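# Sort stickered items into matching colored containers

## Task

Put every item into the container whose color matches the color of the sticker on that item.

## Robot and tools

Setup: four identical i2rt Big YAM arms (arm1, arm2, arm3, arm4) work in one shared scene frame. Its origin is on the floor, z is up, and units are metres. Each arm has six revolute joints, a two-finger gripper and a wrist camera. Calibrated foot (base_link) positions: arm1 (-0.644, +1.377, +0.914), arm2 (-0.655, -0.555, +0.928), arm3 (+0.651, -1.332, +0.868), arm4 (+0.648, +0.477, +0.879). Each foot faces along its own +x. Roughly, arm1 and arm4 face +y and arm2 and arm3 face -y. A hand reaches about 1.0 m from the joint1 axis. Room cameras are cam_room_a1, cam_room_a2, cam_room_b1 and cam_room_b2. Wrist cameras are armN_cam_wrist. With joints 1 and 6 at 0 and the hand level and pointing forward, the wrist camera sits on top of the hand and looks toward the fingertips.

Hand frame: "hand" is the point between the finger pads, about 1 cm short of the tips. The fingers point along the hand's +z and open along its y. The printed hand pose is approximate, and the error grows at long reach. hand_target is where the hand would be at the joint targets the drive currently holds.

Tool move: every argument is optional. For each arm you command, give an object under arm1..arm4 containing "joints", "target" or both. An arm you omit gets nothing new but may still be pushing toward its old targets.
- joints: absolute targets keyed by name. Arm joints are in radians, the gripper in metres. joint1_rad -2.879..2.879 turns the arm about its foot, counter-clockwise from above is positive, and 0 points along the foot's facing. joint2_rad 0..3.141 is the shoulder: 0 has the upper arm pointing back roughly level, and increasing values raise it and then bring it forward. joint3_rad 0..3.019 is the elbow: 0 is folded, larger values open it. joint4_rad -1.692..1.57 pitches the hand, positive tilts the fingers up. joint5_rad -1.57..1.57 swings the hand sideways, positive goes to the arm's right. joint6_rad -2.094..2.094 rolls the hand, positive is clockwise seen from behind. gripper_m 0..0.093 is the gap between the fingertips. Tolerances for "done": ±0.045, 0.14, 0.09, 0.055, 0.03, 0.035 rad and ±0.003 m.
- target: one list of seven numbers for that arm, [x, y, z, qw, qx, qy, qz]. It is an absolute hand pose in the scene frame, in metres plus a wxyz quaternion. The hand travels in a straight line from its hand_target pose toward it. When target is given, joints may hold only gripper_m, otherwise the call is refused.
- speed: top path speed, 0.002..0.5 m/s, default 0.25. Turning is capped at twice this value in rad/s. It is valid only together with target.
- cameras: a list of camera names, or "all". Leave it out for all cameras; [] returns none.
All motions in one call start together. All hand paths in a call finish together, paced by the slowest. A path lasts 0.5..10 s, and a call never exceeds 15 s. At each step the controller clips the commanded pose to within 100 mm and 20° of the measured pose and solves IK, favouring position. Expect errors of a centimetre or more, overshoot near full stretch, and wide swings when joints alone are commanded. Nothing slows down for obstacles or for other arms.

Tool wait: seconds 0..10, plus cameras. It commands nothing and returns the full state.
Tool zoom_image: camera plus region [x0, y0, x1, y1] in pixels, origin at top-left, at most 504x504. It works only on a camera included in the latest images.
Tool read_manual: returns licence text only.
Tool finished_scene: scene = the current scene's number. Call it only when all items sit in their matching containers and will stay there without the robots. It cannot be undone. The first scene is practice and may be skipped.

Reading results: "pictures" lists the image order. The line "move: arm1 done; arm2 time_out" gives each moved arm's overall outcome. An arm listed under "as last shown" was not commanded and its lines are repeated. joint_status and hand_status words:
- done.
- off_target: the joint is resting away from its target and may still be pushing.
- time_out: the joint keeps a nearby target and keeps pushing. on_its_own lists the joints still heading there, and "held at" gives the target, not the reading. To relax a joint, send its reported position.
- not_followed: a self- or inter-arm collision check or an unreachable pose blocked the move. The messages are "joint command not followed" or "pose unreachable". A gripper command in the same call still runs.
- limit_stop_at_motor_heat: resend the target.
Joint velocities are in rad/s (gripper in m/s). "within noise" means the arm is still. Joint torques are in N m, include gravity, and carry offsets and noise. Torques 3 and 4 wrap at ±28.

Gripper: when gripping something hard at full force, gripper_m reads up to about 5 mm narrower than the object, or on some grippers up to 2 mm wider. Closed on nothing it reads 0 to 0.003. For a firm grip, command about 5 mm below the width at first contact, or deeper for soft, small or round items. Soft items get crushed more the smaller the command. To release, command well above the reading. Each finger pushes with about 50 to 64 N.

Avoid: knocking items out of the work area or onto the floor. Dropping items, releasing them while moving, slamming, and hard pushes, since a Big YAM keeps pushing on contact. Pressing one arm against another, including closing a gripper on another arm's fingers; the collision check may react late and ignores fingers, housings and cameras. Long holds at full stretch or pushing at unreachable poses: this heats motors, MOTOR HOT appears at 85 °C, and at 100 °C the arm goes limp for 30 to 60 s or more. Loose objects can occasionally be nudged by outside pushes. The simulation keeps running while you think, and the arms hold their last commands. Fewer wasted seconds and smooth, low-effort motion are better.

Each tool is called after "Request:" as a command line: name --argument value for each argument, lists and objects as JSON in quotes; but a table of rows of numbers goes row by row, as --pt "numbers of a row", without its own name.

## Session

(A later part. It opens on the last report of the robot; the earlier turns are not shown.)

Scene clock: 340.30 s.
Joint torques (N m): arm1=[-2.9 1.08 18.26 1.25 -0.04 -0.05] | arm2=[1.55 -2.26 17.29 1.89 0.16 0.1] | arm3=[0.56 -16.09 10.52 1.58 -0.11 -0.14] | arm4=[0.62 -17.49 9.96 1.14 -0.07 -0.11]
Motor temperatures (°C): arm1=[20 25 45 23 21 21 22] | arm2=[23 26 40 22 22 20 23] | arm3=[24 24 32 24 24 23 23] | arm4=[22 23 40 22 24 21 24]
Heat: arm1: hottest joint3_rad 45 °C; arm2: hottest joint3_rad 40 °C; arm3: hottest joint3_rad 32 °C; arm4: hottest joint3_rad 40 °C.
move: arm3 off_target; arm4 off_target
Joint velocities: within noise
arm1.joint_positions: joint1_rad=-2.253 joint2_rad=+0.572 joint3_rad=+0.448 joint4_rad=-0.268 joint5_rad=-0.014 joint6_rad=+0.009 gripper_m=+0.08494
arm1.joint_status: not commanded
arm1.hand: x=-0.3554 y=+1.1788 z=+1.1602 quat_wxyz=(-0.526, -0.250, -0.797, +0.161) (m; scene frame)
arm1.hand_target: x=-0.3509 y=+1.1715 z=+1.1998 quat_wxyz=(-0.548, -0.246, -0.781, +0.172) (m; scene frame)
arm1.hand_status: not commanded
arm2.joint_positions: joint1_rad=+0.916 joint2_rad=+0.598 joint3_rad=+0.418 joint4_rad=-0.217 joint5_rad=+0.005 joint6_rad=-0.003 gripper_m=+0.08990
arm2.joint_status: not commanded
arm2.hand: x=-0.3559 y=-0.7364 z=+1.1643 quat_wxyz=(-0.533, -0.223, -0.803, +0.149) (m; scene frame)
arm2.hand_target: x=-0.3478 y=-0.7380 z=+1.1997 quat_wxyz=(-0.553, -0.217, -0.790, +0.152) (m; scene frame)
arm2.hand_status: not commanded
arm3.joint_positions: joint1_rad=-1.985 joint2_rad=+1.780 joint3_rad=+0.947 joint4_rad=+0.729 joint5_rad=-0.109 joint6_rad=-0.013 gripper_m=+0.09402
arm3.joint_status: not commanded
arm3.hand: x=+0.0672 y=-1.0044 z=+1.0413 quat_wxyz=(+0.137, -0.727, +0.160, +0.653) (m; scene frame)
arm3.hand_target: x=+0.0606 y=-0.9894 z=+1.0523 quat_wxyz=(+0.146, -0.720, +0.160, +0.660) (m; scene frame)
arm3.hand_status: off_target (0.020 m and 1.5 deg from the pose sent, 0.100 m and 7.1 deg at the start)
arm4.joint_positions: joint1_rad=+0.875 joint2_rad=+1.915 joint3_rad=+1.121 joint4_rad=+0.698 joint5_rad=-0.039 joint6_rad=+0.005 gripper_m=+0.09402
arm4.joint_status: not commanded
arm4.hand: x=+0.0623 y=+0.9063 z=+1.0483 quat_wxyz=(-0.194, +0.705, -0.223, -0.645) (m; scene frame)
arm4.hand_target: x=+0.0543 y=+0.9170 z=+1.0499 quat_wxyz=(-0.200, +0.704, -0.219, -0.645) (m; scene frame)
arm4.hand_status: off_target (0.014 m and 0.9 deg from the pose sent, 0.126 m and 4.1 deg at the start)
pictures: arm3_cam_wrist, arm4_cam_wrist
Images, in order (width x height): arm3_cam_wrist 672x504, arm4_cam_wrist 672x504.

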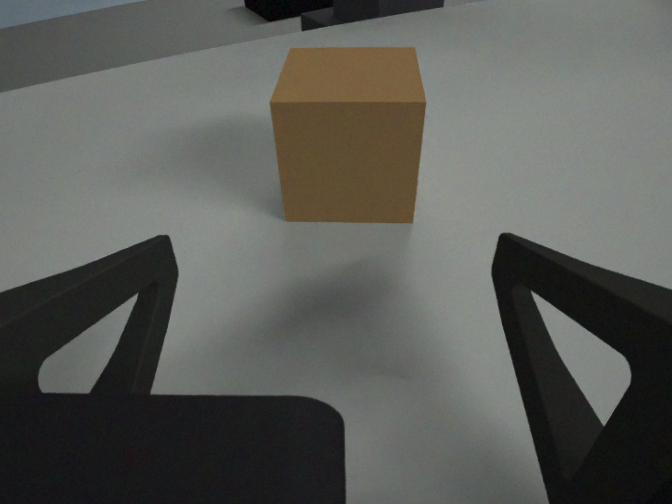

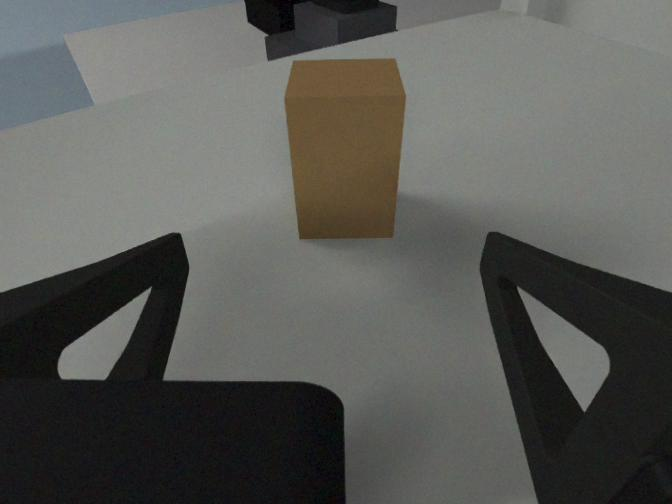

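Request:
move --arm3 '{"target": [-0.0233, -0.9465, 1.030, 0.1462, -0.7198, 0.1596, 0.6596], "speed": 0.08}' --arm4 '{"target": [-0.0245, 0.977, 1.028, 0.2003, -0.7041, 0.2186, 0.6452], "speed": 0.08}' --cameras '["arm3_cam_wrist", "arm4_cam_wrist"]'

Scene clock: 366.03 s.
Joint torques (N m): arm1=[-2.78 1.08 18.37 1.25 -0.06 -0.11] | arm2=[1.49 -2.37 17.31 1.89 0.16 0.1] | arm3=[1.38 -18.43 10.82 1.22 0.04 -0.01] | arm4=[0.85 -21.36 11.11 1.01 -0.07 -0.06]
Motor temperatures (°C): arm1=[20 25 47 23 21 21 22] | arm2=[23 26 42 22 22 20 23] | arm3=[24 25 32 23 24 23 23] | arm4=[22 24 39 22 24 21 24]
Heat: arm1: hottest joint3_rad 47 °C; arm2: hottest joint3_rad 42 °C; arm3: hottest joint3_rad 32 °C; arm4: hottest joint3_rad 39 °C.
move: arm3 off_target; arm4 off_target
Joint velocities: within noise
arm1, arm2: as last shown
arm3.joint_positions: joint1_rad=-1.985 joint2_rad=+1.982 joint3_rad=+1.244 joint4_rad=+0.666 joint5_rad=-0.101 joint6_rad=-0.024 gripper_m=+0.09402
arm3.joint_status: not commanded
arm3.hand: x=-0.0137 y=-0.9548 z=+1.0368 quat_wxyz=(+0.147, -0.718, +0.156, +0.662) (m; scene frame)
arm3.hand_target: x=-0.0224 y=-0.9468 z=+1.0298 quat_wxyz=(+0.146, -0.720, +0.160, +0.660) (m; scene frame)
arm3.hand_status: off_target (0.014 m and 0.6 deg from the pose sent, 0.108 m and 1.5 deg at the start)
arm4.joint_positions: joint1_rad=+0.875 joint2_rad=+2.138 joint3_rad=+1.458 joint4_rad=+0.588 joint5_rad=-0.040 joint6_rad=+0.001 gripper_m=+0.09402
arm4.joint_status: not commanded
arm4.hand: x=-0.0167 y=+0.9648 z=+1.0310 quat_wxyz=(-0.196, +0.704, -0.221, -0.646) (m; scene frame)
arm4.hand_target: x=-0.0236 y=+0.9763 z=+1.0281 quat_wxyz=(-0.200, +0.704, -0.218, -0.645) (m; scene frame)
arm4.hand_status: off_target (0.015 m and 0.6 deg from the pose sent, 0.114 m and 0.9 deg at the start)
pictures: arm3_cam_wrist, arm4_cam_wrist
Images, in order (width x height): arm3_cam_wrist 672x504, arm4_cam_wrist 672x504.

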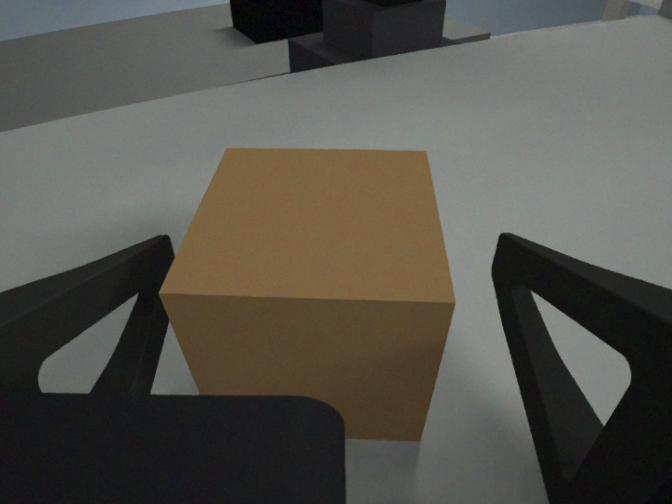

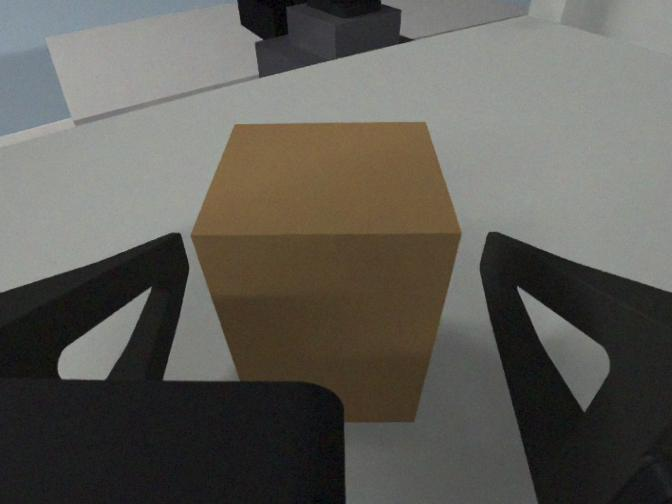

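Request:
move --arm3 '{"joints": {"gripper_m": 0.046}}' --arm4 '{"target": [-0.0127, 0.9690, 1.028, 0.2003, -0.7041, 0.2186, 0.6452], "speed": 0.05}' --cameras '["arm3_cam_wrist", "arm4_cam_wrist"]'

Scene clock: 376.00 s.
Joint torques (N m): arm1=[-2.78 1.73 18.44 1.39 -0.03 -0.05] | arm2=[1.49 -2.37 17.26 1.91 0.15 0.1] | arm3=[1.38 -18.49 10.76 1.2 -0.08 0.01] | arm4=[0.38 -23.47 7.42 1.94 -0.07 -0.05]
Motor temperatures (°C): arm1=[20 25 48 23 21 21 22] | arm2=[23 26 42 22 22 20 23] | arm3=[24 25 32 23 24 23 23] | arm4=[22 24 39 22 24 21 24]
Heat: arm1: hottest joint3_rad 48 °C; arm2: hottest joint3_rad 42 °C; arm3: hottest joint3_rad 32 °C; arm4: hottest joint3_rad 39 °C.
move: arm3 off_target; arm4 done
Joint velocities: within noise
arm1, arm2: as last shown
arm3.joint_positions: joint1_rad=-1.986 joint2_rad=+1.983 joint3_rad=+1.245 joint4_rad=+0.665 joint5_rad=-0.099 joint6_rad=-0.025 gripper_m=+0.05300
arm3.joint_status: gripper_m off_target (ended at +0.05303, target +0.04600)
arm3.hand: x=-0.0133 y=-0.9535 z=+1.0369 quat_wxyz=(+0.149, -0.718, +0.157, +0.662) (m; scene frame)
arm3.hand_target: x=-0.0224 y=-0.9468 z=+1.0300 quat_wxyz=(+0.146, -0.720, +0.160, +0.660) (m; scene frame)
arm3.hand_status: not commanded
arm4.joint_positions: joint1_rad=+0.874 joint2_rad=+2.138 joint3_rad=+1.458 joint4_rad=+0.588 joint5_rad=-0.041 joint6_rad=+0.001 gripper_m=+0.09402
arm4.joint_status: not commanded
arm4.hand: x=-0.0165 y=+0.9650 z=+1.0309 quat_wxyz=(-0.196, +0.704, -0.221, -0.645) (m; scene frame)
arm4.hand_target: x=-0.0126 y=+0.9691 z=+1.0280 quat_wxyz=(-0.200, +0.704, -0.219, -0.645) (m; scene frame)
arm4.hand_status: done (0.006 m and 0.6 deg from the pose sent, 0.006 m and 0.6 deg at the start)
pictures: arm3_cam_wrist, arm4_cam_wrist
Images, in order (width x height): arm3_cam_wrist 672x504, arm4_cam_wrist 672x504.

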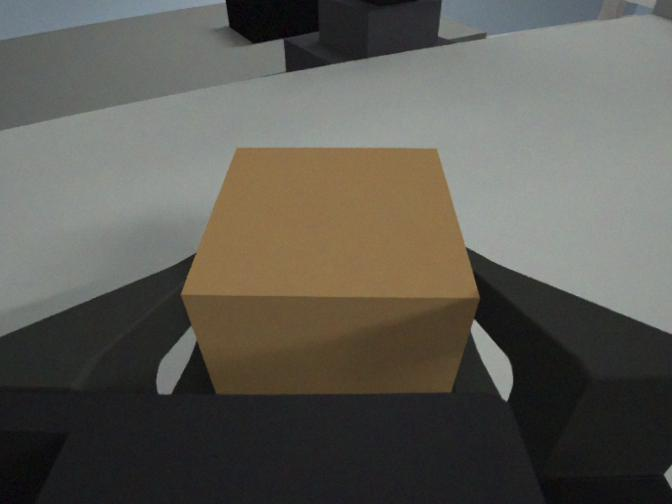

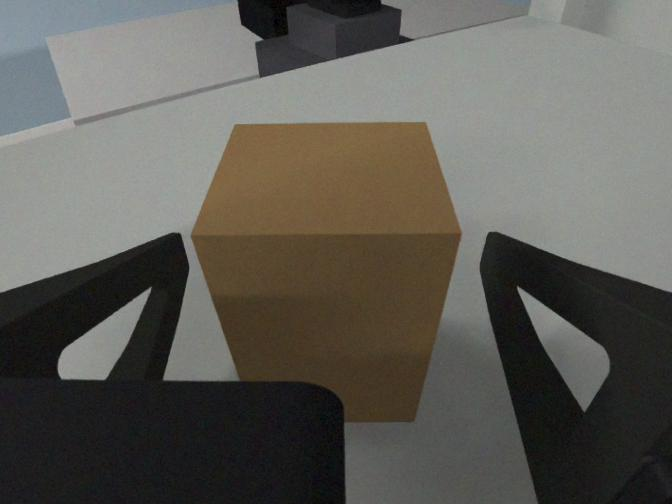

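Request:
move --arm3 '{"target": [-0.018, -0.950, 1.11, 0.1462, -0.7198, 0.1596, 0.6596], "speed": 0.12}' --arm4 '{"target": [0.001, 0.9597, 1.028, 0.2003, -0.7041, 0.2186, 0.6452], "speed": 0.05}' --cameras '["arm3_cam_wrist", "arm4_cam_wrist"]'

Scene clock: 381.43 s.
Joint torques (N m): arm1=[-2.37 1.38 18.3 1.39 -0.03 -0.06] | arm2=[1.55 -2.32 17.29 1.92 0.15 0.1] | arm3=[1.49 -21.71 12.53 1.7 -0.01 0] | arm4=[0.32 -23.36 6.5 1.81 -0.02 0.03]
Motor temperatures (°C): arm1=[20 25 48 23 21 21 22] | arm2=[23 26 42 22 22 20 23] | arm3=[24 25 32 23 24 23 23] | arm4=[22 24 39 22 24 21 24]
Heat: arm1: hottest joint3_rad 48 °C; arm2: hottest joint3_rad 42 °C; arm3: hottest joint3_rad 32 °C; arm4: hottest joint3_rad 39 °C.
move: arm3 off_target; arm4 done
Joint velocities: within noise
arm1, arm2: as last shown
arm3.joint_positions: joint1_rad=-1.986 joint2_rad=+1.882 joint3_rad=+1.256 joint4_rad=+0.485 joint5_rad=-0.099 joint6_rad=-0.025 gripper_m=+0.05300
arm3.joint_status: not commanded
arm3.hand: x=-0.0063 y=-0.9572 z=+1.0735 quat_wxyz=(+0.141, -0.739, +0.164, +0.638) (m; scene frame)
arm3.hand_target: x=-0.0158 y=-0.9511 z=+1.1102 quat_wxyz=(+0.146, -0.720, +0.160, +0.660) (m; scene frame)
arm3.hand_status: off_target (0.039 m and 3.4 deg from the pose sent, 0.073 m and 0.6 deg at the start)
arm4.joint_positions: joint1_rad=+0.874 joint2_rad=+2.114 joint3_rad=+1.406 joint4_rad=+0.619 joint5_rad=-0.044 joint6_rad=-0.009 gripper_m=+0.09402
arm4.joint_status: not commanded
arm4.hand: x=-0.0060 y=+0.9565 z=+1.0296 quat_wxyz=(-0.198, +0.705, -0.216, -0.646) (m; scene frame)
arm4.hand_target: x=+0.0008 y=+0.9597 z=+1.0282 quat_wxyz=(-0.200, +0.704, -0.219, -0.645) (m; scene frame)
arm4.hand_status: done (0.008 m and 0.4 deg from the pose sent, 0.019 m and 0.6 deg at the start)
pictures: arm3_cam_wrist, arm4_cam_wrist
Images, in order (width x height): arm3_cam_wrist 672x504, arm4_cam_wrist 672x504.

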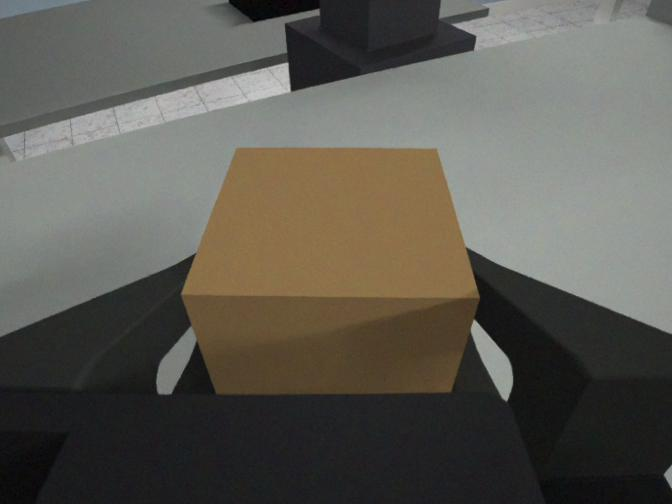

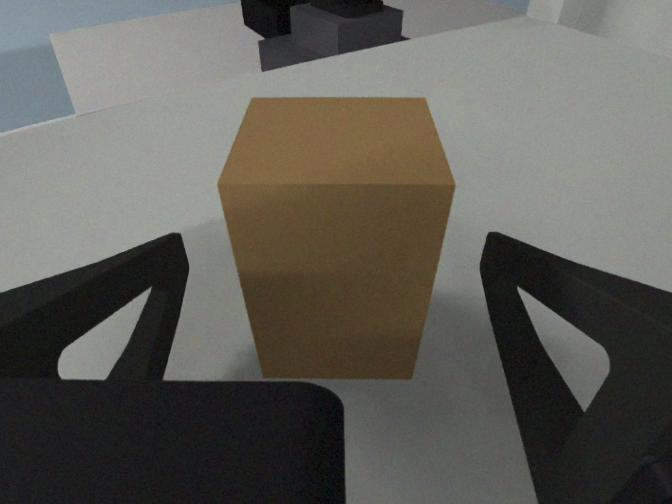

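Request:
move --arm3 '{"target": [0.305, -1.132, 1.20, 0.1484, -0.7913, 0.2120, 0.5540], "speed": 0.25}' --arm4 '{"joints": {"gripper_m": 0.037}}' --cameras '["arm3_cam_wrist", "arm4_cam_wrist"]'

Scene clock: 388.30 s.
Joint torques (N m): arm1=[-2.02 1.32 18.36 1.42 -0.01 -0.06] | arm2=[1.49 -2.37 17.28 1.94 0.16 0.1] | arm3=[2.37 -2.9 9.74 1.7 0.11 0.02] | arm4=[1.32 -23.18 6.75 1.92 0 0.03]
Motor temperatures (°C): arm1=[20 24 49 23 21 21 22] | arm2=[23 26 43 22 22 20 23] | arm3=[24 25 32 23 24 23 24] | arm4=[22 24 38 22 24 21 25]
Heat: arm1: hottest joint3_rad 49 °C; arm2: hottest joint3_rad 43 °C; arm3: hottest joint3_rad 32 °C; arm4: hottest joint3_rad 38 °C.
move: arm3 done; arm4 off_target
Joint velocities: within noise
arm1, arm2: as last shown
arm3.joint_positions: joint1_rad=-1.968 joint2_rad=+0.720 joint3_rad=+0.690 joint4_rad=-0.301 joint5_rad=+0.021 joint6_rad=-0.011 gripper_m=+0.05300
arm3.joint_status: not commanded
arm3.hand: x=+0.3082 y=-1.1273 z=+1.2042 quat_wxyz=(+0.155, -0.788, +0.213, +0.557) (m; scene frame)
arm3.hand_target: x=+0.3051 y=-1.1319 z=+1.2000 quat_wxyz=(+0.148, -0.791, +0.212, +0.554) (m; scene frame)
arm3.hand_status: done (0.007 m and 0.9 deg from the pose sent, 0.379 m and 12.6 deg at the start)
arm4.joint_positions: joint1_rad=+0.862 joint2_rad=+2.114 joint3_rad=+1.405 joint4_rad=+0.619 joint5_rad=-0.044 joint6_rad=-0.011 gripper_m=+0.04408
arm4.joint_status: gripper_m off_target (ended at +0.04410, target +0.03700)
arm4.hand: x=+0.0002 y=+0.9642 z=+1.0291 quat_wxyz=(-0.203, +0.704, -0.220, -0.644) (m; scene frame)
arm4.hand_target: x=+0.0009 y=+0.9597 z=+1.0278 quat_wxyz=(-0.200, +0.704, -0.219, -0.645) (m; scene frame)
arm4.hand_status: not commanded
pictures: arm3_cam_wrist, arm4_cam_wrist
Images, in order (width x height): arm3_cam_wrist 672x504, arm4_cam_wrist 672x504.

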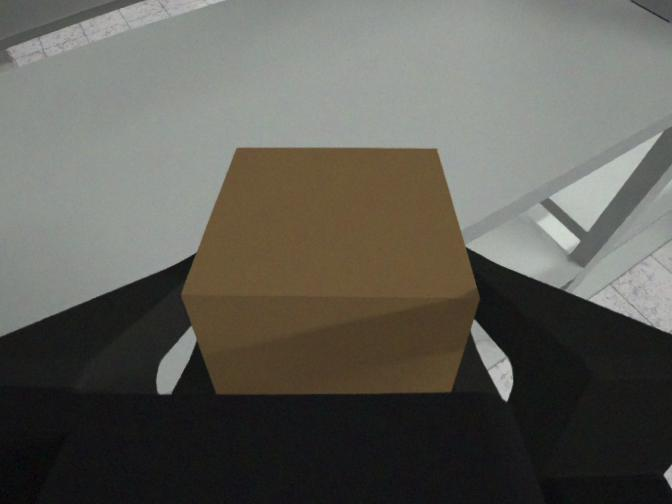

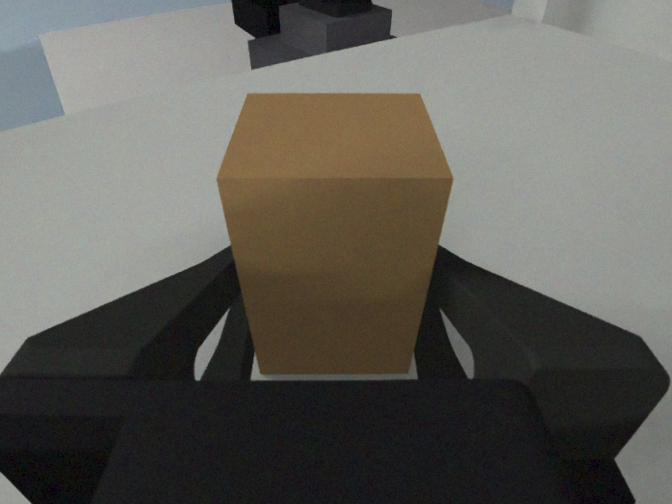

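Request:
move --arm3 '{"joints": {"joint2_rad": 0.486, "joint3_rad": 0.582, "joint4_rad": -0.445, "joint5_rad": 0, "joint6_rad": 0}}' --arm4 '{"target": [0.001, 0.962, 1.11, 0.2003, -0.7041, 0.2186, 0.6452], "speed": 0.12}' --cameras '["arm4_cam_wrist"]'

Request:
move --arm3 '{"joints": {"joint1_rad": 1.797}}' --arm4 '{"target": [0.324, 0.712, 1.2, 0.1773, -0.7791, 0.2531, 0.5455], "speed": 0.25}' --cameras '["arm3_cam_wrist", "arm4_cam_wrist"]'

Scene clock: 423.03 s.
Joint torques (N m): arm1=[-2.84 0.67 18.29 1.42 -0.07 -0.03] | arm2=[1.55 -2.37 17.28 1.91 0.16 0.09] | arm3=[2.26 0.09 11.07 1.89 -0.08 0.02] | arm4=[0.91 -23.82 10.67 1.21 -0.07 0.05]
Motor temperatures (°C): arm1=[20 24 50 23 21 21 21] | arm2=[23 25 44 22 22 20 23] | arm3=[24 25 33 23 24 23 24] | arm4=[22 26 36 22 24 21 26]
Heat: arm1: hottest joint3_rad 50 °C; arm2: hottest joint3_rad 44 °C; arm3: hottest joint3_rad 33 °C; arm4: hottest joint3_rad 36 °C.
move: arm3 done; arm4 off_target
Joint velocities: within noise
arm1, arm2: as last shown
arm3.joint_positions: joint1_rad=-1.967 joint2_rad=+0.482 joint3_rad=+0.569 joint4_rad=-0.447 joint5_rad=+0.002 joint6_rad=-0.008 gripper_m=+0.05300
arm3.joint_status: all done
arm3.hand: x=+0.3655 y=-1.1641 z=+1.1776 quat_wxyz=(+0.143, -0.797, +0.212, +0.547) (m; scene frame)
arm3.hand_target: x=+0.3616 y=-1.1678 z=+1.1848 quat_wxyz=(+0.137, -0.795, +0.208, +0.554) (m; scene frame)
arm3.hand_status: not commanded
arm4.joint_positions: joint1_rad=+0.862 joint2_rad=+1.998 joint3_rad=+1.403 joint4_rad=+0.466 joint5_rad=-0.045 joint6_rad=-0.011 gripper_m=+0.04408
arm4.joint_status: not commanded
arm4.hand: x=+0.0082 y=+0.9582 z=+1.0816 quat_wxyz=(-0.197, +0.716, -0.224, -0.631) (m; scene frame)
arm4.hand_target: x=+0.0020 y=+0.9611 z=+1.1100 quat_wxyz=(-0.200, +0.704, -0.218, -0.645) (m; scene frame)
arm4.hand_status: off_target (0.030 m and 2.3 deg from the pose sent, 0.081 m and 0.3 deg at the start)
pictures: arm4_cam_wrist
Images, in order (width x height): arm4_cam_wrist 672x504.

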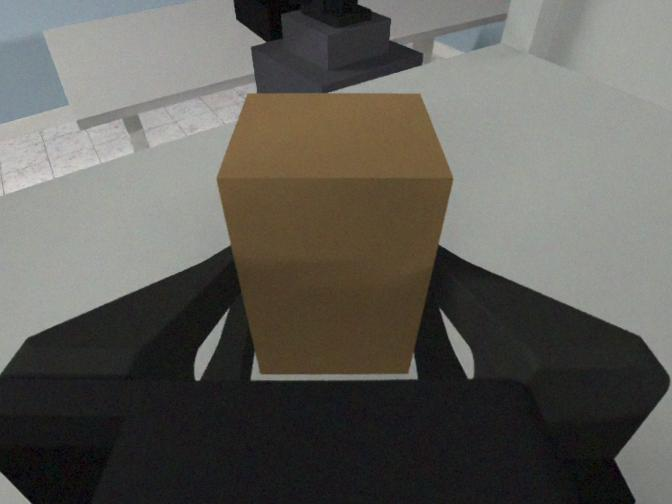

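Scene clock: 425.63 s.
Joint torques (N m): arm1=[-2.67 0.97 18.32 1.43 -0.06 -0.05] | arm2=[1.49 -2.37 17.28 1.91 0.16 0.1] | arm3=[1.96 -0.03 11.07 1.94 0.13 0] | arm4=[1.44 -2.67 9.96 1.16 0.22 0.14]
Motor temperatures (°C): arm1=[20 24 50 23 21 21 21] | arm2=[23 25 44 22 22 20 23] | arm3=[24 24 33 23 24 23 24] | arm4=[22 26 36 22 24 21 26]
Heat: arm1: hottest joint3_rad 50 °C; arm2: hottest joint3_rad 44 °C; arm3: hottest joint3_rad 33 °C; arm4: hottest joint3_rad 36 °C.
move: arm3 done; arm4 done
Joint velocities: within noise
arm1, arm2: as last shown
arm3.joint_positions: joint1_rad=+1.788 joint2_rad=+0.485 joint3_rad=+0.569 joint4_rad=-0.447 joint5_rad=-0.003 joint6_rad=-0.006 gripper_m=+0.05316
arm3.joint_status: all done
arm3.hand: x=+0.9781 y=-1.2957 z=+1.1793 quat_wxyz=(-0.567, +0.047, -0.822, -0.021) (m; scene frame)
arm3.hand_target: x=+0.9788 y=-1.2928 z=+1.1872 quat_wxyz=(-0.573, +0.047, -0.818, -0.025) (m; scene frame)
arm3.hand_status: not commanded
arm4.joint_positions: joint1_rad=+0.891 joint2_rad=+0.734 joint3_rad=+0.654 joint4_rad=-0.258 joint5_rad=+0.010 joint6_rad=-0.011 gripper_m=+0.04408
arm4.joint_status: not commanded
arm4.hand: x=+0.3268 y=+0.7130 z=+1.2025 quat_wxyz=(-0.182, +0.776, -0.250, -0.549) (m; scene frame)
arm4.hand_target: x=+0.3241 y=+0.7120 z=+1.2000 quat_wxyz=(-0.177, +0.779, -0.253, -0.546) (m; scene frame)
arm4.hand_status: done (0.004 m and 0.9 deg from the pose sent, 0.418 m and 12.8 deg at the start)
pictures: arm3_cam_wrist, arm4_cam_wrist
Images, in order (width x height): arm3_cam_wrist 672x504, arm4_cam_wrist 672x504.

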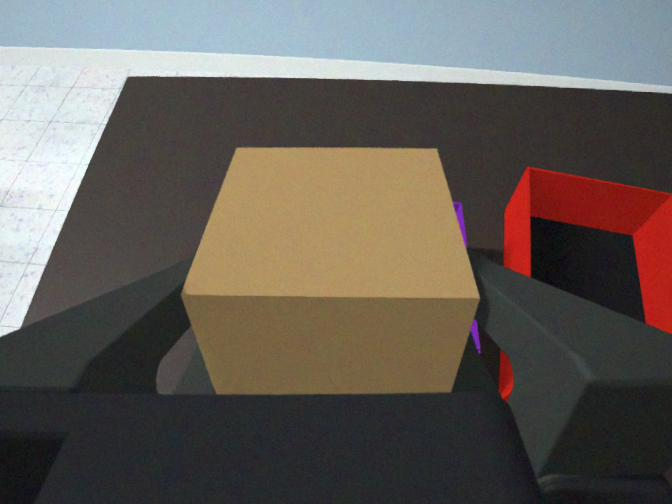

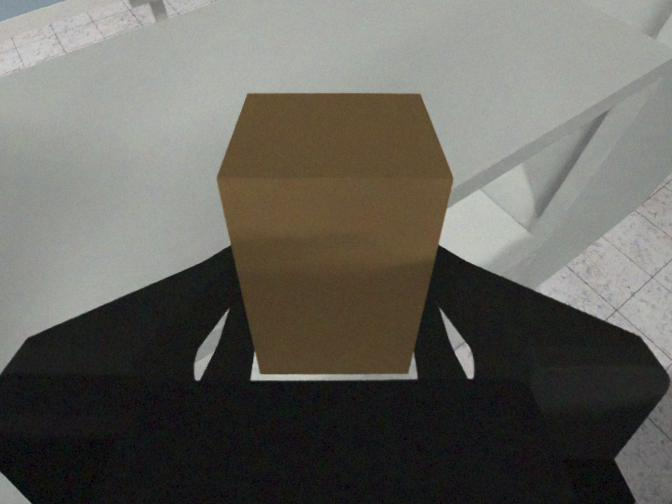

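Request:
move --arm3 '{"joints": {"joint2_rad": 1.7575, "joint3_rad": 1.3177, "joint4_rad": -1.1834}}' --arm4 '{"joints": {"joint1_rad": -1.9225, "joint2_rad": 0.486, "joint3_rad": 0.582, "joint4_rad": -0.445, "joint5_rad": 0, "joint6_rad": 0}}' --cameras '["arm3_cam_wrist"]'

Request:
move --arm4 '{"joints": {"joint2_rad": 1.675, "joint3_rad": 1.1737, "joint4_rad": -1.1219}}' --cameras '["arm3_cam_wrist", "arm4_cam_wrist", "cam_room_a1", "cam_room_a2"]'

Scene clock: 433.23 s.
Joint torques (N m): arm1=[-2.84 1.08 18.22 1.4 -0.01 -0.01] | arm2=[1.61 -2.26 17.26 1.91 0.15 0.1] | arm3=[1.61 -18.73 11.17 -0.61 0.12 0] | arm4=[0.62 0.56 11.21 1.09 -0.01 0.17]
Motor temperatures (°C): arm1=[20 24 50 23 21 21 21] | arm2=[23 25 44 22 22 20 23] | arm3=[24 24 32 23 24 23 24] | arm4=[22 25 36 22 24 21 26]
Heat: arm1: hottest joint3_rad 50 °C; arm2: hottest joint3_rad 44 °C; arm3: hottest joint3_rad 32 °C; arm4: hottest joint3_rad 36 °C.
move: arm3 done; arm4 done
Joint velocities: within noise
arm1, arm2: as last shown
arm3.joint_positions: joint1_rad=+1.788 joint2_rad=+1.772 joint3_rad=+1.272 joint4_rad=-1.175 joint5_rad=-0.002 joint6_rad=-0.006 gripper_m=+0.05316
arm3.joint_status: all done
arm3.hand: x=+1.1223 y=-1.2854 z=+0.9277 quat_wxyz=(+0.052, +0.050, -0.997, +0.008) (m; scene frame)
arm3.hand_target: x=+1.1398 y=-1.2791 z=+0.9493 quat_wxyz=(+0.026, +0.053, -0.998, +0.008) (m; scene frame)
arm3.hand_status: not commanded
arm4.joint_positions: joint1_rad=-1.921 joint2_rad=+0.480 joint3_rad=+0.560 joint4_rad=-0.435 joint5_rad=+0.003 joint6_rad=-0.011 gripper_m=+0.04412
arm4.joint_status: all done
arm4.hand: x=+0.9636 y=+0.3823 z=+1.1882 quat_wxyz=(-0.562, -0.115, -0.814, +0.090) (m; scene frame)
arm4.hand_target: x=+0.9650 y=+0.3819 z=+1.1979 quat_wxyz=(-0.566, -0.119, -0.811, +0.086) (m; scene frame)
arm4.hand_status: not commanded
pictures: arm3_cam_wrist
Images, in order (width x height): arm3_cam_wrist 672x504.

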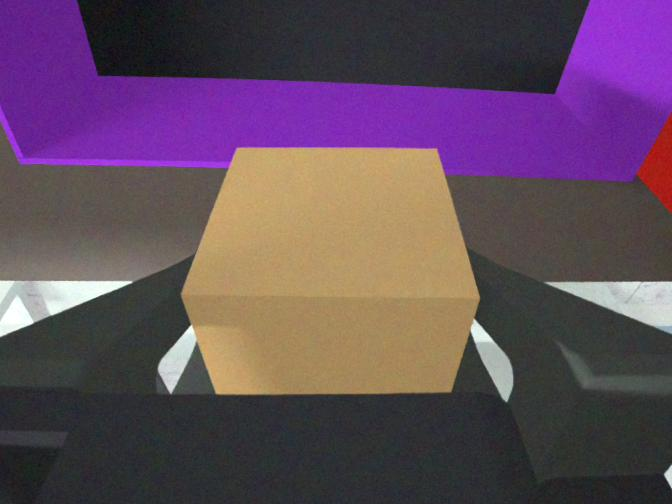

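Scene clock: 434.80 s.
Joint torques (N m): arm1=[-2.61 0.91 18.55 1.36 -0.02 -0.07] | arm2=[1.55 -2.37 17.29 1.92 0.15 0.09] | arm3=[1.73 -18.67 11.17 -0.62 0.12 0.01] | arm4=[0.79 -15.5 9.02 -0.42 -0.01 0.14]
Motor temperatures (°C): arm1=[20 24 50 23 21 21 21] | arm2=[23 25 44 22 22 20 23] | arm3=[24 24 32 23 24 23 24] | arm4=[22 25 36 22 24 21 26]
Heat: arm1: hottest joint3_rad 50 °C; arm2: hottest joint3_rad 44 °C; arm3: hottest joint3_rad 32 °C; arm4: hottest joint3_rad 36 °C.
move: arm4 done
Joint velocities: within noise
arm1.joint_positions: joint1_rad=-2.253 joint2_rad=+0.572 joint3_rad=+0.448 joint4_rad=-0.268 joint5_rad=-0.014 joint6_rad=+0.009 gripper_m=+0.08494
arm1.joint_status: not commanded
arm1.hand: x=-0.3554 y=+1.1788 z=+1.1602 quat_wxyz=(-0.526, -0.250, -0.797, +0.161) (m; scene frame)
arm1.hand_target: x=-0.3509 y=+1.1715 z=+1.1998 quat_wxyz=(-0.548, -0.246, -0.781, +0.172) (m; scene frame)
arm1.hand_status: not commanded
arm2.joint_positions: joint1_rad=+0.916 joint2_rad=+0.598 joint3_rad=+0.418 joint4_rad=-0.217 joint5_rad=+0.005 joint6_rad=-0.003 gripper_m=+0.08990
arm2.joint_status: not commanded
arm2.hand: x=-0.3559 y=-0.7364 z=+1.1643 quat_wxyz=(-0.533, -0.223, -0.803, +0.149) (m; scene frame)
arm2.hand_target: x=-0.3478 y=-0.7380 z=+1.1997 quat_wxyz=(-0.553, -0.217, -0.790, +0.152) (m; scene frame)
arm2.hand_status: not commanded
arm3: as last shown
arm4.joint_positions: joint1_rad=-1.921 joint2_rad=+1.675 joint3_rad=+1.144 joint4_rad=-1.112 joint5_rad=+0.003 joint6_rad=-0.011 gripper_m=+0.04412
arm4.joint_status: all done
arm4.hand: x=+1.0696 y=+0.3490 z=+0.9390 quat_wxyz=(+0.038, -0.141, -0.989, -0.002) (m; scene frame)
arm4.hand_target: x=+1.0793 y=+0.3459 z=+0.9485 quat_wxyz=(+0.028, -0.147, -0.989, -0.002) (m; scene frame)
arm4.hand_status: not commanded
pictures: arm3_cam_wrist, arm4_cam_wrist, cam_room_a1, cam_room_a2
Images, in order (width x height): arm3_cam_wrist 672x504, arm4_cam_wrist 672x504, cam_room_a1 672x504, cam_room_a2 672x504.

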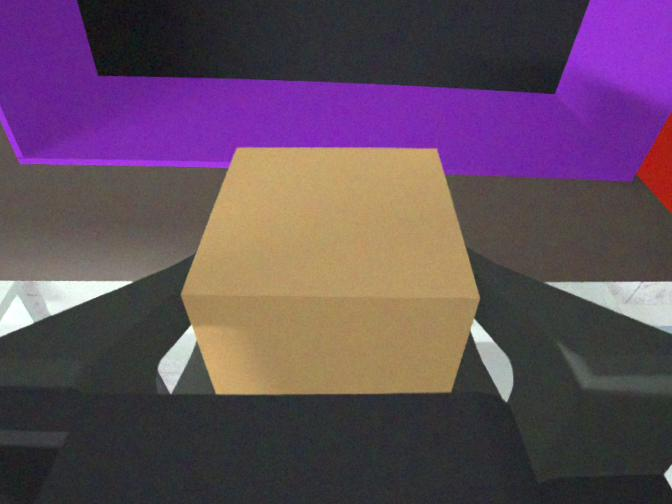

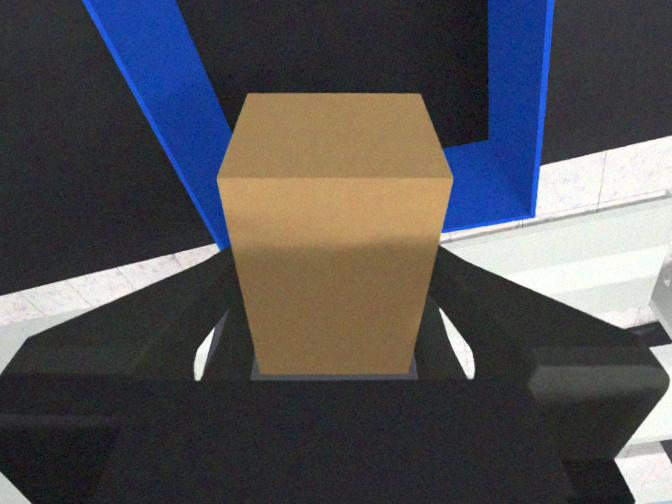

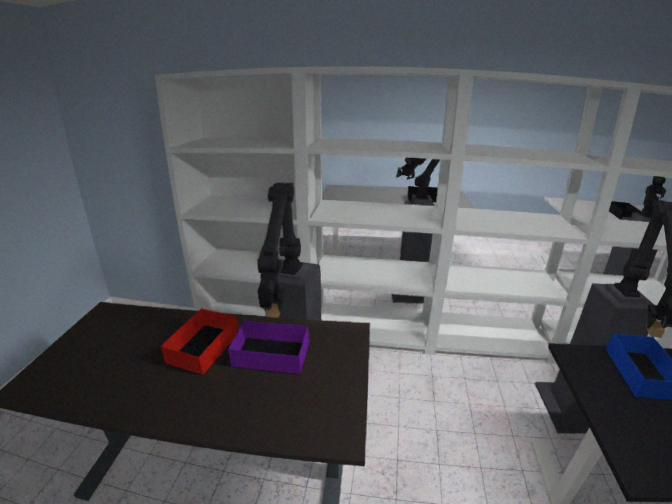

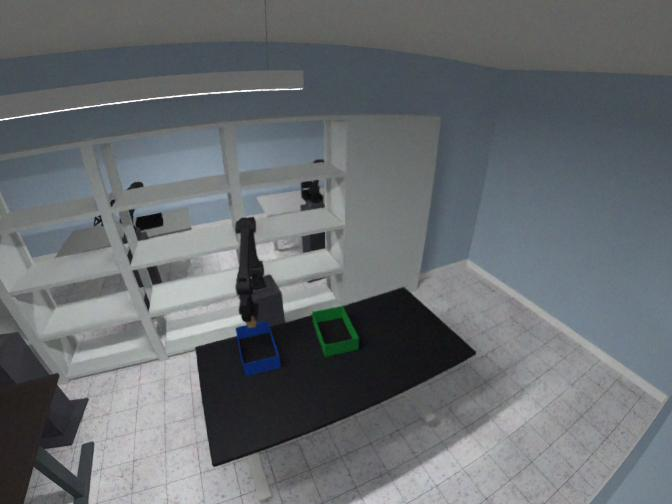

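Request:
move --arm3 '{"target": [1.155, -1.279, 0.825, -0.0174, -0.0529, 0.9984, -0.0009], "speed": 0.15}' --arm4 '{"target": [1.085, 0.346, 0.825, -0.0259, 0.1468, 0.9888, 0.0038], "speed": 0.15}' --cameras '["arm3_cam_wrist", "arm4_cam_wrist"]'

Request:
move --arm3 '{"target": [1.153, -1.280, 0.755, -0.0174, -0.0529, 0.9984, -0.0009], "speed": 0.08}' --arm4 '{"target": [1.083, 0.346, 0.755, -0.0259, 0.1468, 0.9888, 0.0038], "speed": 0.08}' --cameras '["arm3_cam_wrist", "arm4_cam_wrist"]'

Scene clock: 454.53 s.
Joint torques (N m): arm1=[-2.55 1.14 18.17 1.35 -0.01 -0.05] | arm2=[1.55 -2.32 17.28 1.91 0.15 0.1] | arm3=[1.55 -18.96 6.26 0.24 -0.07 -0.04] | arm4=[1.38 -15.79 5.74 0.49 -0.05 0.17]
Motor temperatures (°C): arm1=[20 24 51 23 21 21 21] | arm2=[23 25 44 22 22 20 23] | arm3=[24 25 32 23 24 23 25] | arm4=[22 25 38 22 24 21 26]
Heat: arm1: hottest joint3_rad 51 °C; arm2: hottest joint3_rad 44 °C; arm3: hottest joint3_rad 32 °C; arm4: hottest joint3_rad 38 °C.
move: arm3 done; arm4 done
Joint velocities: within noise
arm1, arm2: as last shown
arm3.joint_positions: joint1_rad=+1.788 joint2_rad=+1.960 joint3_rad=+1.240 joint4_rad=-0.894 joint5_rad=-0.011 joint6_rad=-0.006 gripper_m=+0.05316
arm3.joint_status: not commanded
arm3.hand: x=+1.1535 y=-1.2822 z=+0.8250 quat_wxyz=(+0.022, +0.051, -0.998, +0.002) (m; scene frame)
arm3.hand_target: x=+1.1550 y=-1.2789 z=+0.8250 quat_wxyz=(+0.017, +0.053, -0.998, +0.001) (m; scene frame)
arm3.hand_status: done (0.004 m and 0.6 deg from the pose sent, 0.108 m and 4.1 deg at the start)
arm4.joint_positions: joint1_rad=-1.921 joint2_rad=+1.876 joint3_rad=+1.077 joint4_rad=-0.823 joint5_rad=-0.001 joint6_rad=-0.010 gripper_m=+0.04412
arm4.joint_status: not commanded
arm4.hand: x=+1.0822 y=+0.3453 z=+0.8294 quat_wxyz=(+0.028, -0.141, -0.990, -0.002) (m; scene frame)
arm4.hand_target: x=+1.0849 y=+0.3459 z=+0.8251 quat_wxyz=(+0.026, -0.147, -0.989, -0.004) (m; scene frame)
arm4.hand_status: done (0.005 m and 0.7 deg from the pose sent, 0.115 m and 1.5 deg at the start)
pictures: arm3_cam_wrist, arm4_cam_wrist
Images, in order (width x height): arm3_cam_wrist 672x504, arm4_cam_wrist 672x504.

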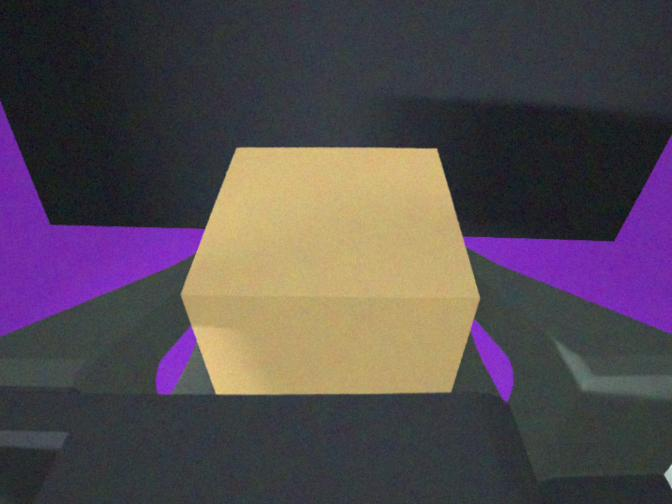

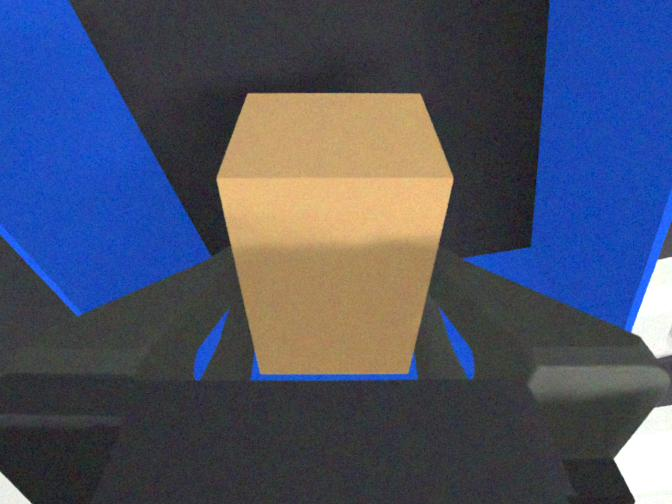

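Scene clock: 455.93 s.
Joint torques (N m): arm1=[-3.08 1.03 18.3 1.33 -0.02 -0.09] | arm2=[1.67 -2.37 17.29 1.89 0.16 0.09] | arm3=[1.49 -18.96 5.03 0.28 -0.06 -0.04] | arm4=[0.67 -16.21 4.51 0.29 -0.07 0.15]
Motor temperatures (°C): arm1=[20 24 51 23 21 21 21] | arm2=[23 25 44 22 22 20 23] | arm3=[24 25 32 23 24 23 25] | arm4=[22 25 38 22 24 21 26]
Heat: arm1: hottest joint3_rad 51 °C; arm2: hottest joint3_rad 44 °C; arm3: hottest joint3_rad 32 °C; arm4: hottest joint3_rad 38 °C.
move: arm3 done; arm4 done
Joint velocities: within noise
arm1, arm2: as last shown
arm3.joint_positions: joint1_rad=+1.788 joint2_rad=+2.080 joint3_rad=+1.219 joint4_rad=-0.741 joint5_rad=-0.011 joint6_rad=-0.006 gripper_m=+0.05316
arm3.joint_status: not commanded
arm3.hand: x=+1.1555 y=-1.2829 z=+0.7598 quat_wxyz=(+0.016, +0.051, -0.999, +0.002) (m; scene frame)
arm3.hand_target: x=+1.1529 y=-1.2799 z=+0.7550 quat_wxyz=(+0.017, +0.053, -0.998, +0.001) (m; scene frame)
arm3.hand_status: done (0.006 m and 0.3 deg from the pose sent, 0.070 m and 0.6 deg at the start)
arm4.joint_positions: joint1_rad=-1.921 joint2_rad=+2.017 joint3_rad=+1.062 joint4_rad=-0.658 joint5_rad=-0.001 joint6_rad=-0.010 gripper_m=+0.04412
arm4.joint_status: not commanded
arm4.hand: x=+1.0843 y=+0.3443 z=+0.7628 quat_wxyz=(+0.023, -0.141, -0.990, -0.002) (m; scene frame)
arm4.hand_target: x=+1.0827 y=+0.3460 z=+0.7551 quat_wxyz=(+0.026, -0.147, -0.989, -0.004) (m; scene frame)
arm4.hand_status: done (0.008 m and 0.7 deg from the pose sent, 0.074 m and 0.7 deg at the start)
pictures: arm3_cam_wrist, arm4_cam_wrist
Images, in order (width x height): arm3_cam_wrist 672x504, arm4_cam_wrist 672x504.

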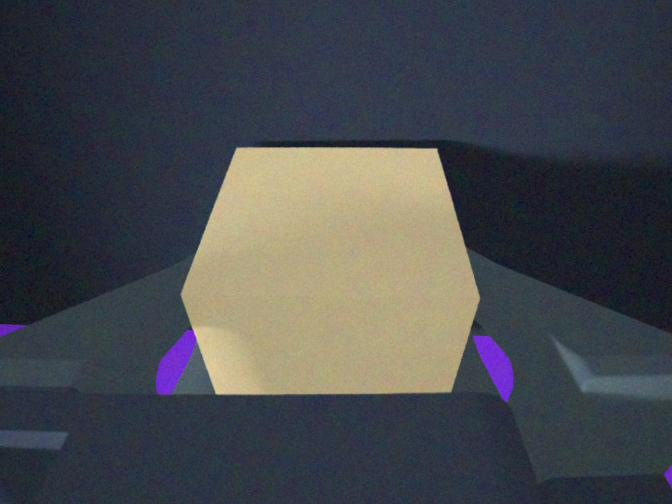

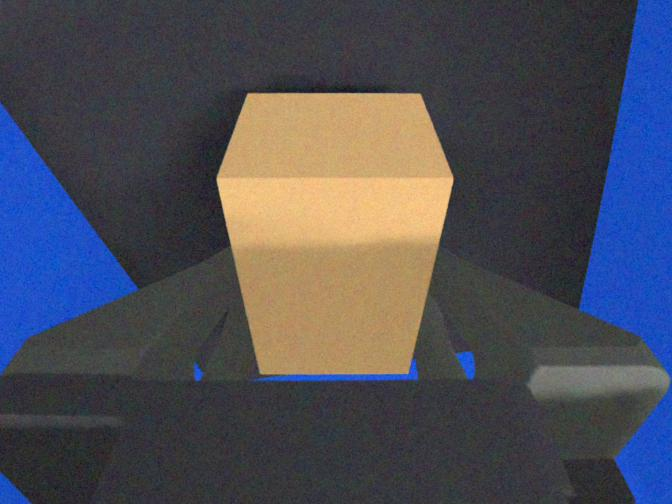

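Request:
move --arm3 '{"target": [1.153, -1.280, 0.738, -0.0174, -0.0529, 0.9984, -0.0009], "speed": 0.04}' --arm4 '{"target": [1.083, 0.346, 0.736, -0.0259, 0.1468, 0.9888, 0.0038], "speed": 0.04}' --cameras '["arm3_cam_wrist", "arm4_cam_wrist"]'

Scene clock: 462.63 s.
Joint torques (N m): arm1=[-2.67 0.85 18.4 1.26 0.01 -0.09] | arm2=[1.61 -2.37 17.26 1.91 0.15 0.1] | arm3=[1.55 -16.73 5.01 0.88 -0.03 -0.04] | arm4=[0.56 -15.85 4.37 0.38 -0.02 0.14]
Motor temperatures (°C): arm1=[20 24 51 23 21 21 21] | arm2=[23 25 45 22 22 20 23] | arm3=[24 25 32 23 24 23 25] | arm4=[22 25 37 22 24 21 26]
Heat: arm1: hottest joint3_rad 51 °C; arm2: hottest joint3_rad 45 °C; arm3: hottest joint3_rad 32 °C; arm4: hottest joint3_rad 37 °C.
move: arm3 off_target; arm4 done
Joint velocities: within noise
arm1, arm2: as last shown
arm3.joint_positions: joint1_rad=+1.788 joint2_rad=+2.089 joint3_rad=+1.219 joint4_rad=-0.721 joint5_rad=-0.012 joint6_rad=-0.006 gripper_m=+0.05316
arm3.joint_status: not commanded
arm3.hand: x=+1.1582 y=-1.2826 z=+0.7552 quat_wxyz=(+0.010, +0.051, -0.999, +0.001) (m; scene frame)
arm3.hand_target: x=+1.1524 y=-1.2801 z=+0.7385 quat_wxyz=(+0.018, +0.053, -0.998, +0.001) (m; scene frame)
arm3.hand_status: off_target (0.018 m and 0.9 deg from the pose sent, 0.022 m and 0.4 deg at the start)
arm4.joint_positions: joint1_rad=-1.921 joint2_rad=+2.058 joint3_rad=+1.062 joint4_rad=-0.618 joint5_rad=-0.001 joint6_rad=-0.010 gripper_m=+0.04412
arm4.joint_status: not commanded
arm4.hand: x=+1.0838 y=+0.3444 z=+0.7448 quat_wxyz=(+0.023, -0.141, -0.990, -0.002) (m; scene frame)
arm4.hand_target: x=+1.0828 y=+0.3460 z=+0.7362 quat_wxyz=(+0.026, -0.147, -0.989, -0.004) (m; scene frame)
arm4.hand_status: done (0.009 m and 0.7 deg from the pose sent, 0.027 m and 0.8 deg at the start)
pictures: arm3_cam_wrist, arm4_cam_wrist
Images, in order (width x height): arm3_cam_wrist 672x504, arm4_cam_wrist 672x504.

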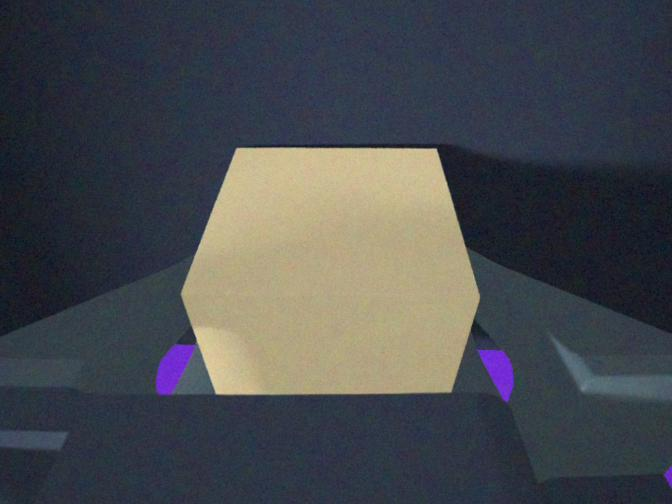

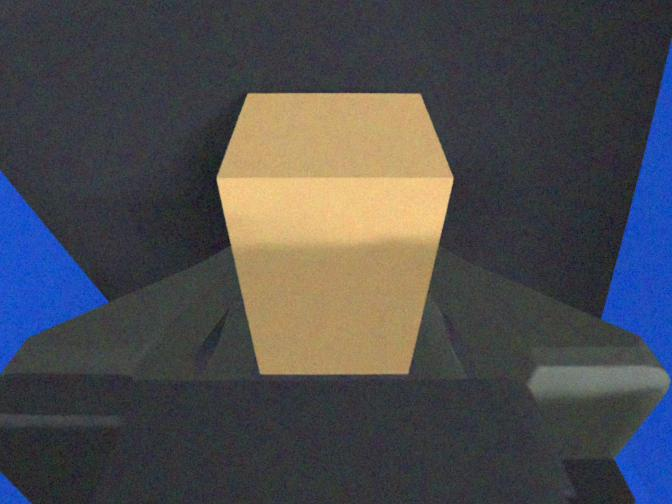

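Request:
move --arm3 '{"joints": {"gripper_m": 0.06}}' --arm4 '{"target": [1.083, 0.346, 0.726, -0.0259, 0.1468, 0.9888, 0.0038], "speed": 0.04}' --cameras '["arm3_cam_wrist", "arm4_cam_wrist"]'

Scene clock: 470.13 s.
Joint torques (N m): arm1=[-2.49 1.08 18.22 1.42 -0.06 -0.09] | arm2=[1.49 -2.37 17.25 1.94 0.16 0.1] | arm3=[1.61 -18.61 4.86 0.28 -0.02 -0.03] | arm4=[0.62 -13.92 4.4 0.79 -0.08 0.16]
Motor temperatures (°C): arm1=[20 24 51 23 21 21 21] | arm2=[23 25 45 22 22 20 23] | arm3=[24 25 31 23 24 23 25] | arm4=[22 25 36 22 24 21 26]
Heat: arm1: hottest joint3_rad 51 °C; arm2: hottest joint3_rad 45 °C; arm3: hottest joint3_rad 31 °C; arm4: hottest joint3_rad 36 °C.
move: arm3 done; arm4 off_target
Joint velocities: within noise
arm1, arm2: as last shown
arm3.joint_positions: joint1_rad=+1.788 joint2_rad=+2.108 joint3_rad=+1.219 joint4_rad=-0.708 joint5_rad=-0.012 joint6_rad=-0.006 gripper_m=+0.05996
arm3.joint_status: all done
arm3.hand: x=+1.1568 y=-1.2828 z=+0.7461 quat_wxyz=(+0.013, +0.051, -0.999, +0.001) (m; scene frame)
arm3.hand_target: x=+1.1524 y=-1.2801 z=+0.7386 quat_wxyz=(+0.018, +0.053, -0.998, +0.001) (m; scene frame)
arm3.hand_status: not commanded
arm4.joint_positions: joint1_rad=-1.921 joint2_rad=+2.058 joint3_rad=+1.062 joint4_rad=-0.609 joint5_rad=-0.001 joint6_rad=-0.010 gripper_m=+0.04412
arm4.joint_status: not commanded
arm4.hand: x=+1.0858 y=+0.3438 z=+0.7447 quat_wxyz=(+0.019, -0.142, -0.990, -0.001) (m; scene frame)
arm4.hand_target: x=+1.0823 y=+0.3461 z=+0.7267 quat_wxyz=(+0.026, -0.147, -0.989, -0.004) (m; scene frame)
arm4.hand_status: off_target (0.019 m and 1.0 deg from the pose sent, 0.019 m and 0.7 deg at the start)
pictures: arm3_cam_wrist, arm4_cam_wrist
Images, in order (width x height): arm3_cam_wrist 672x504, arm4_cam_wrist 672x504.

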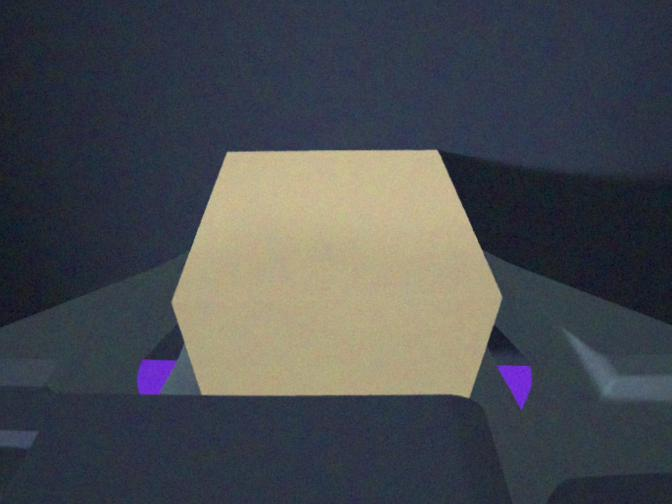

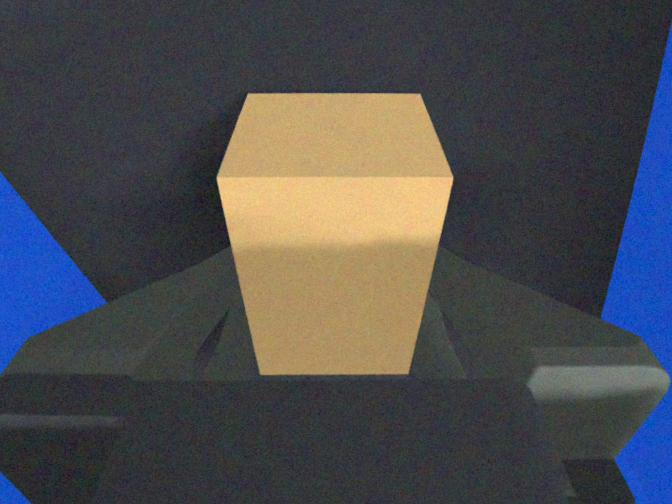

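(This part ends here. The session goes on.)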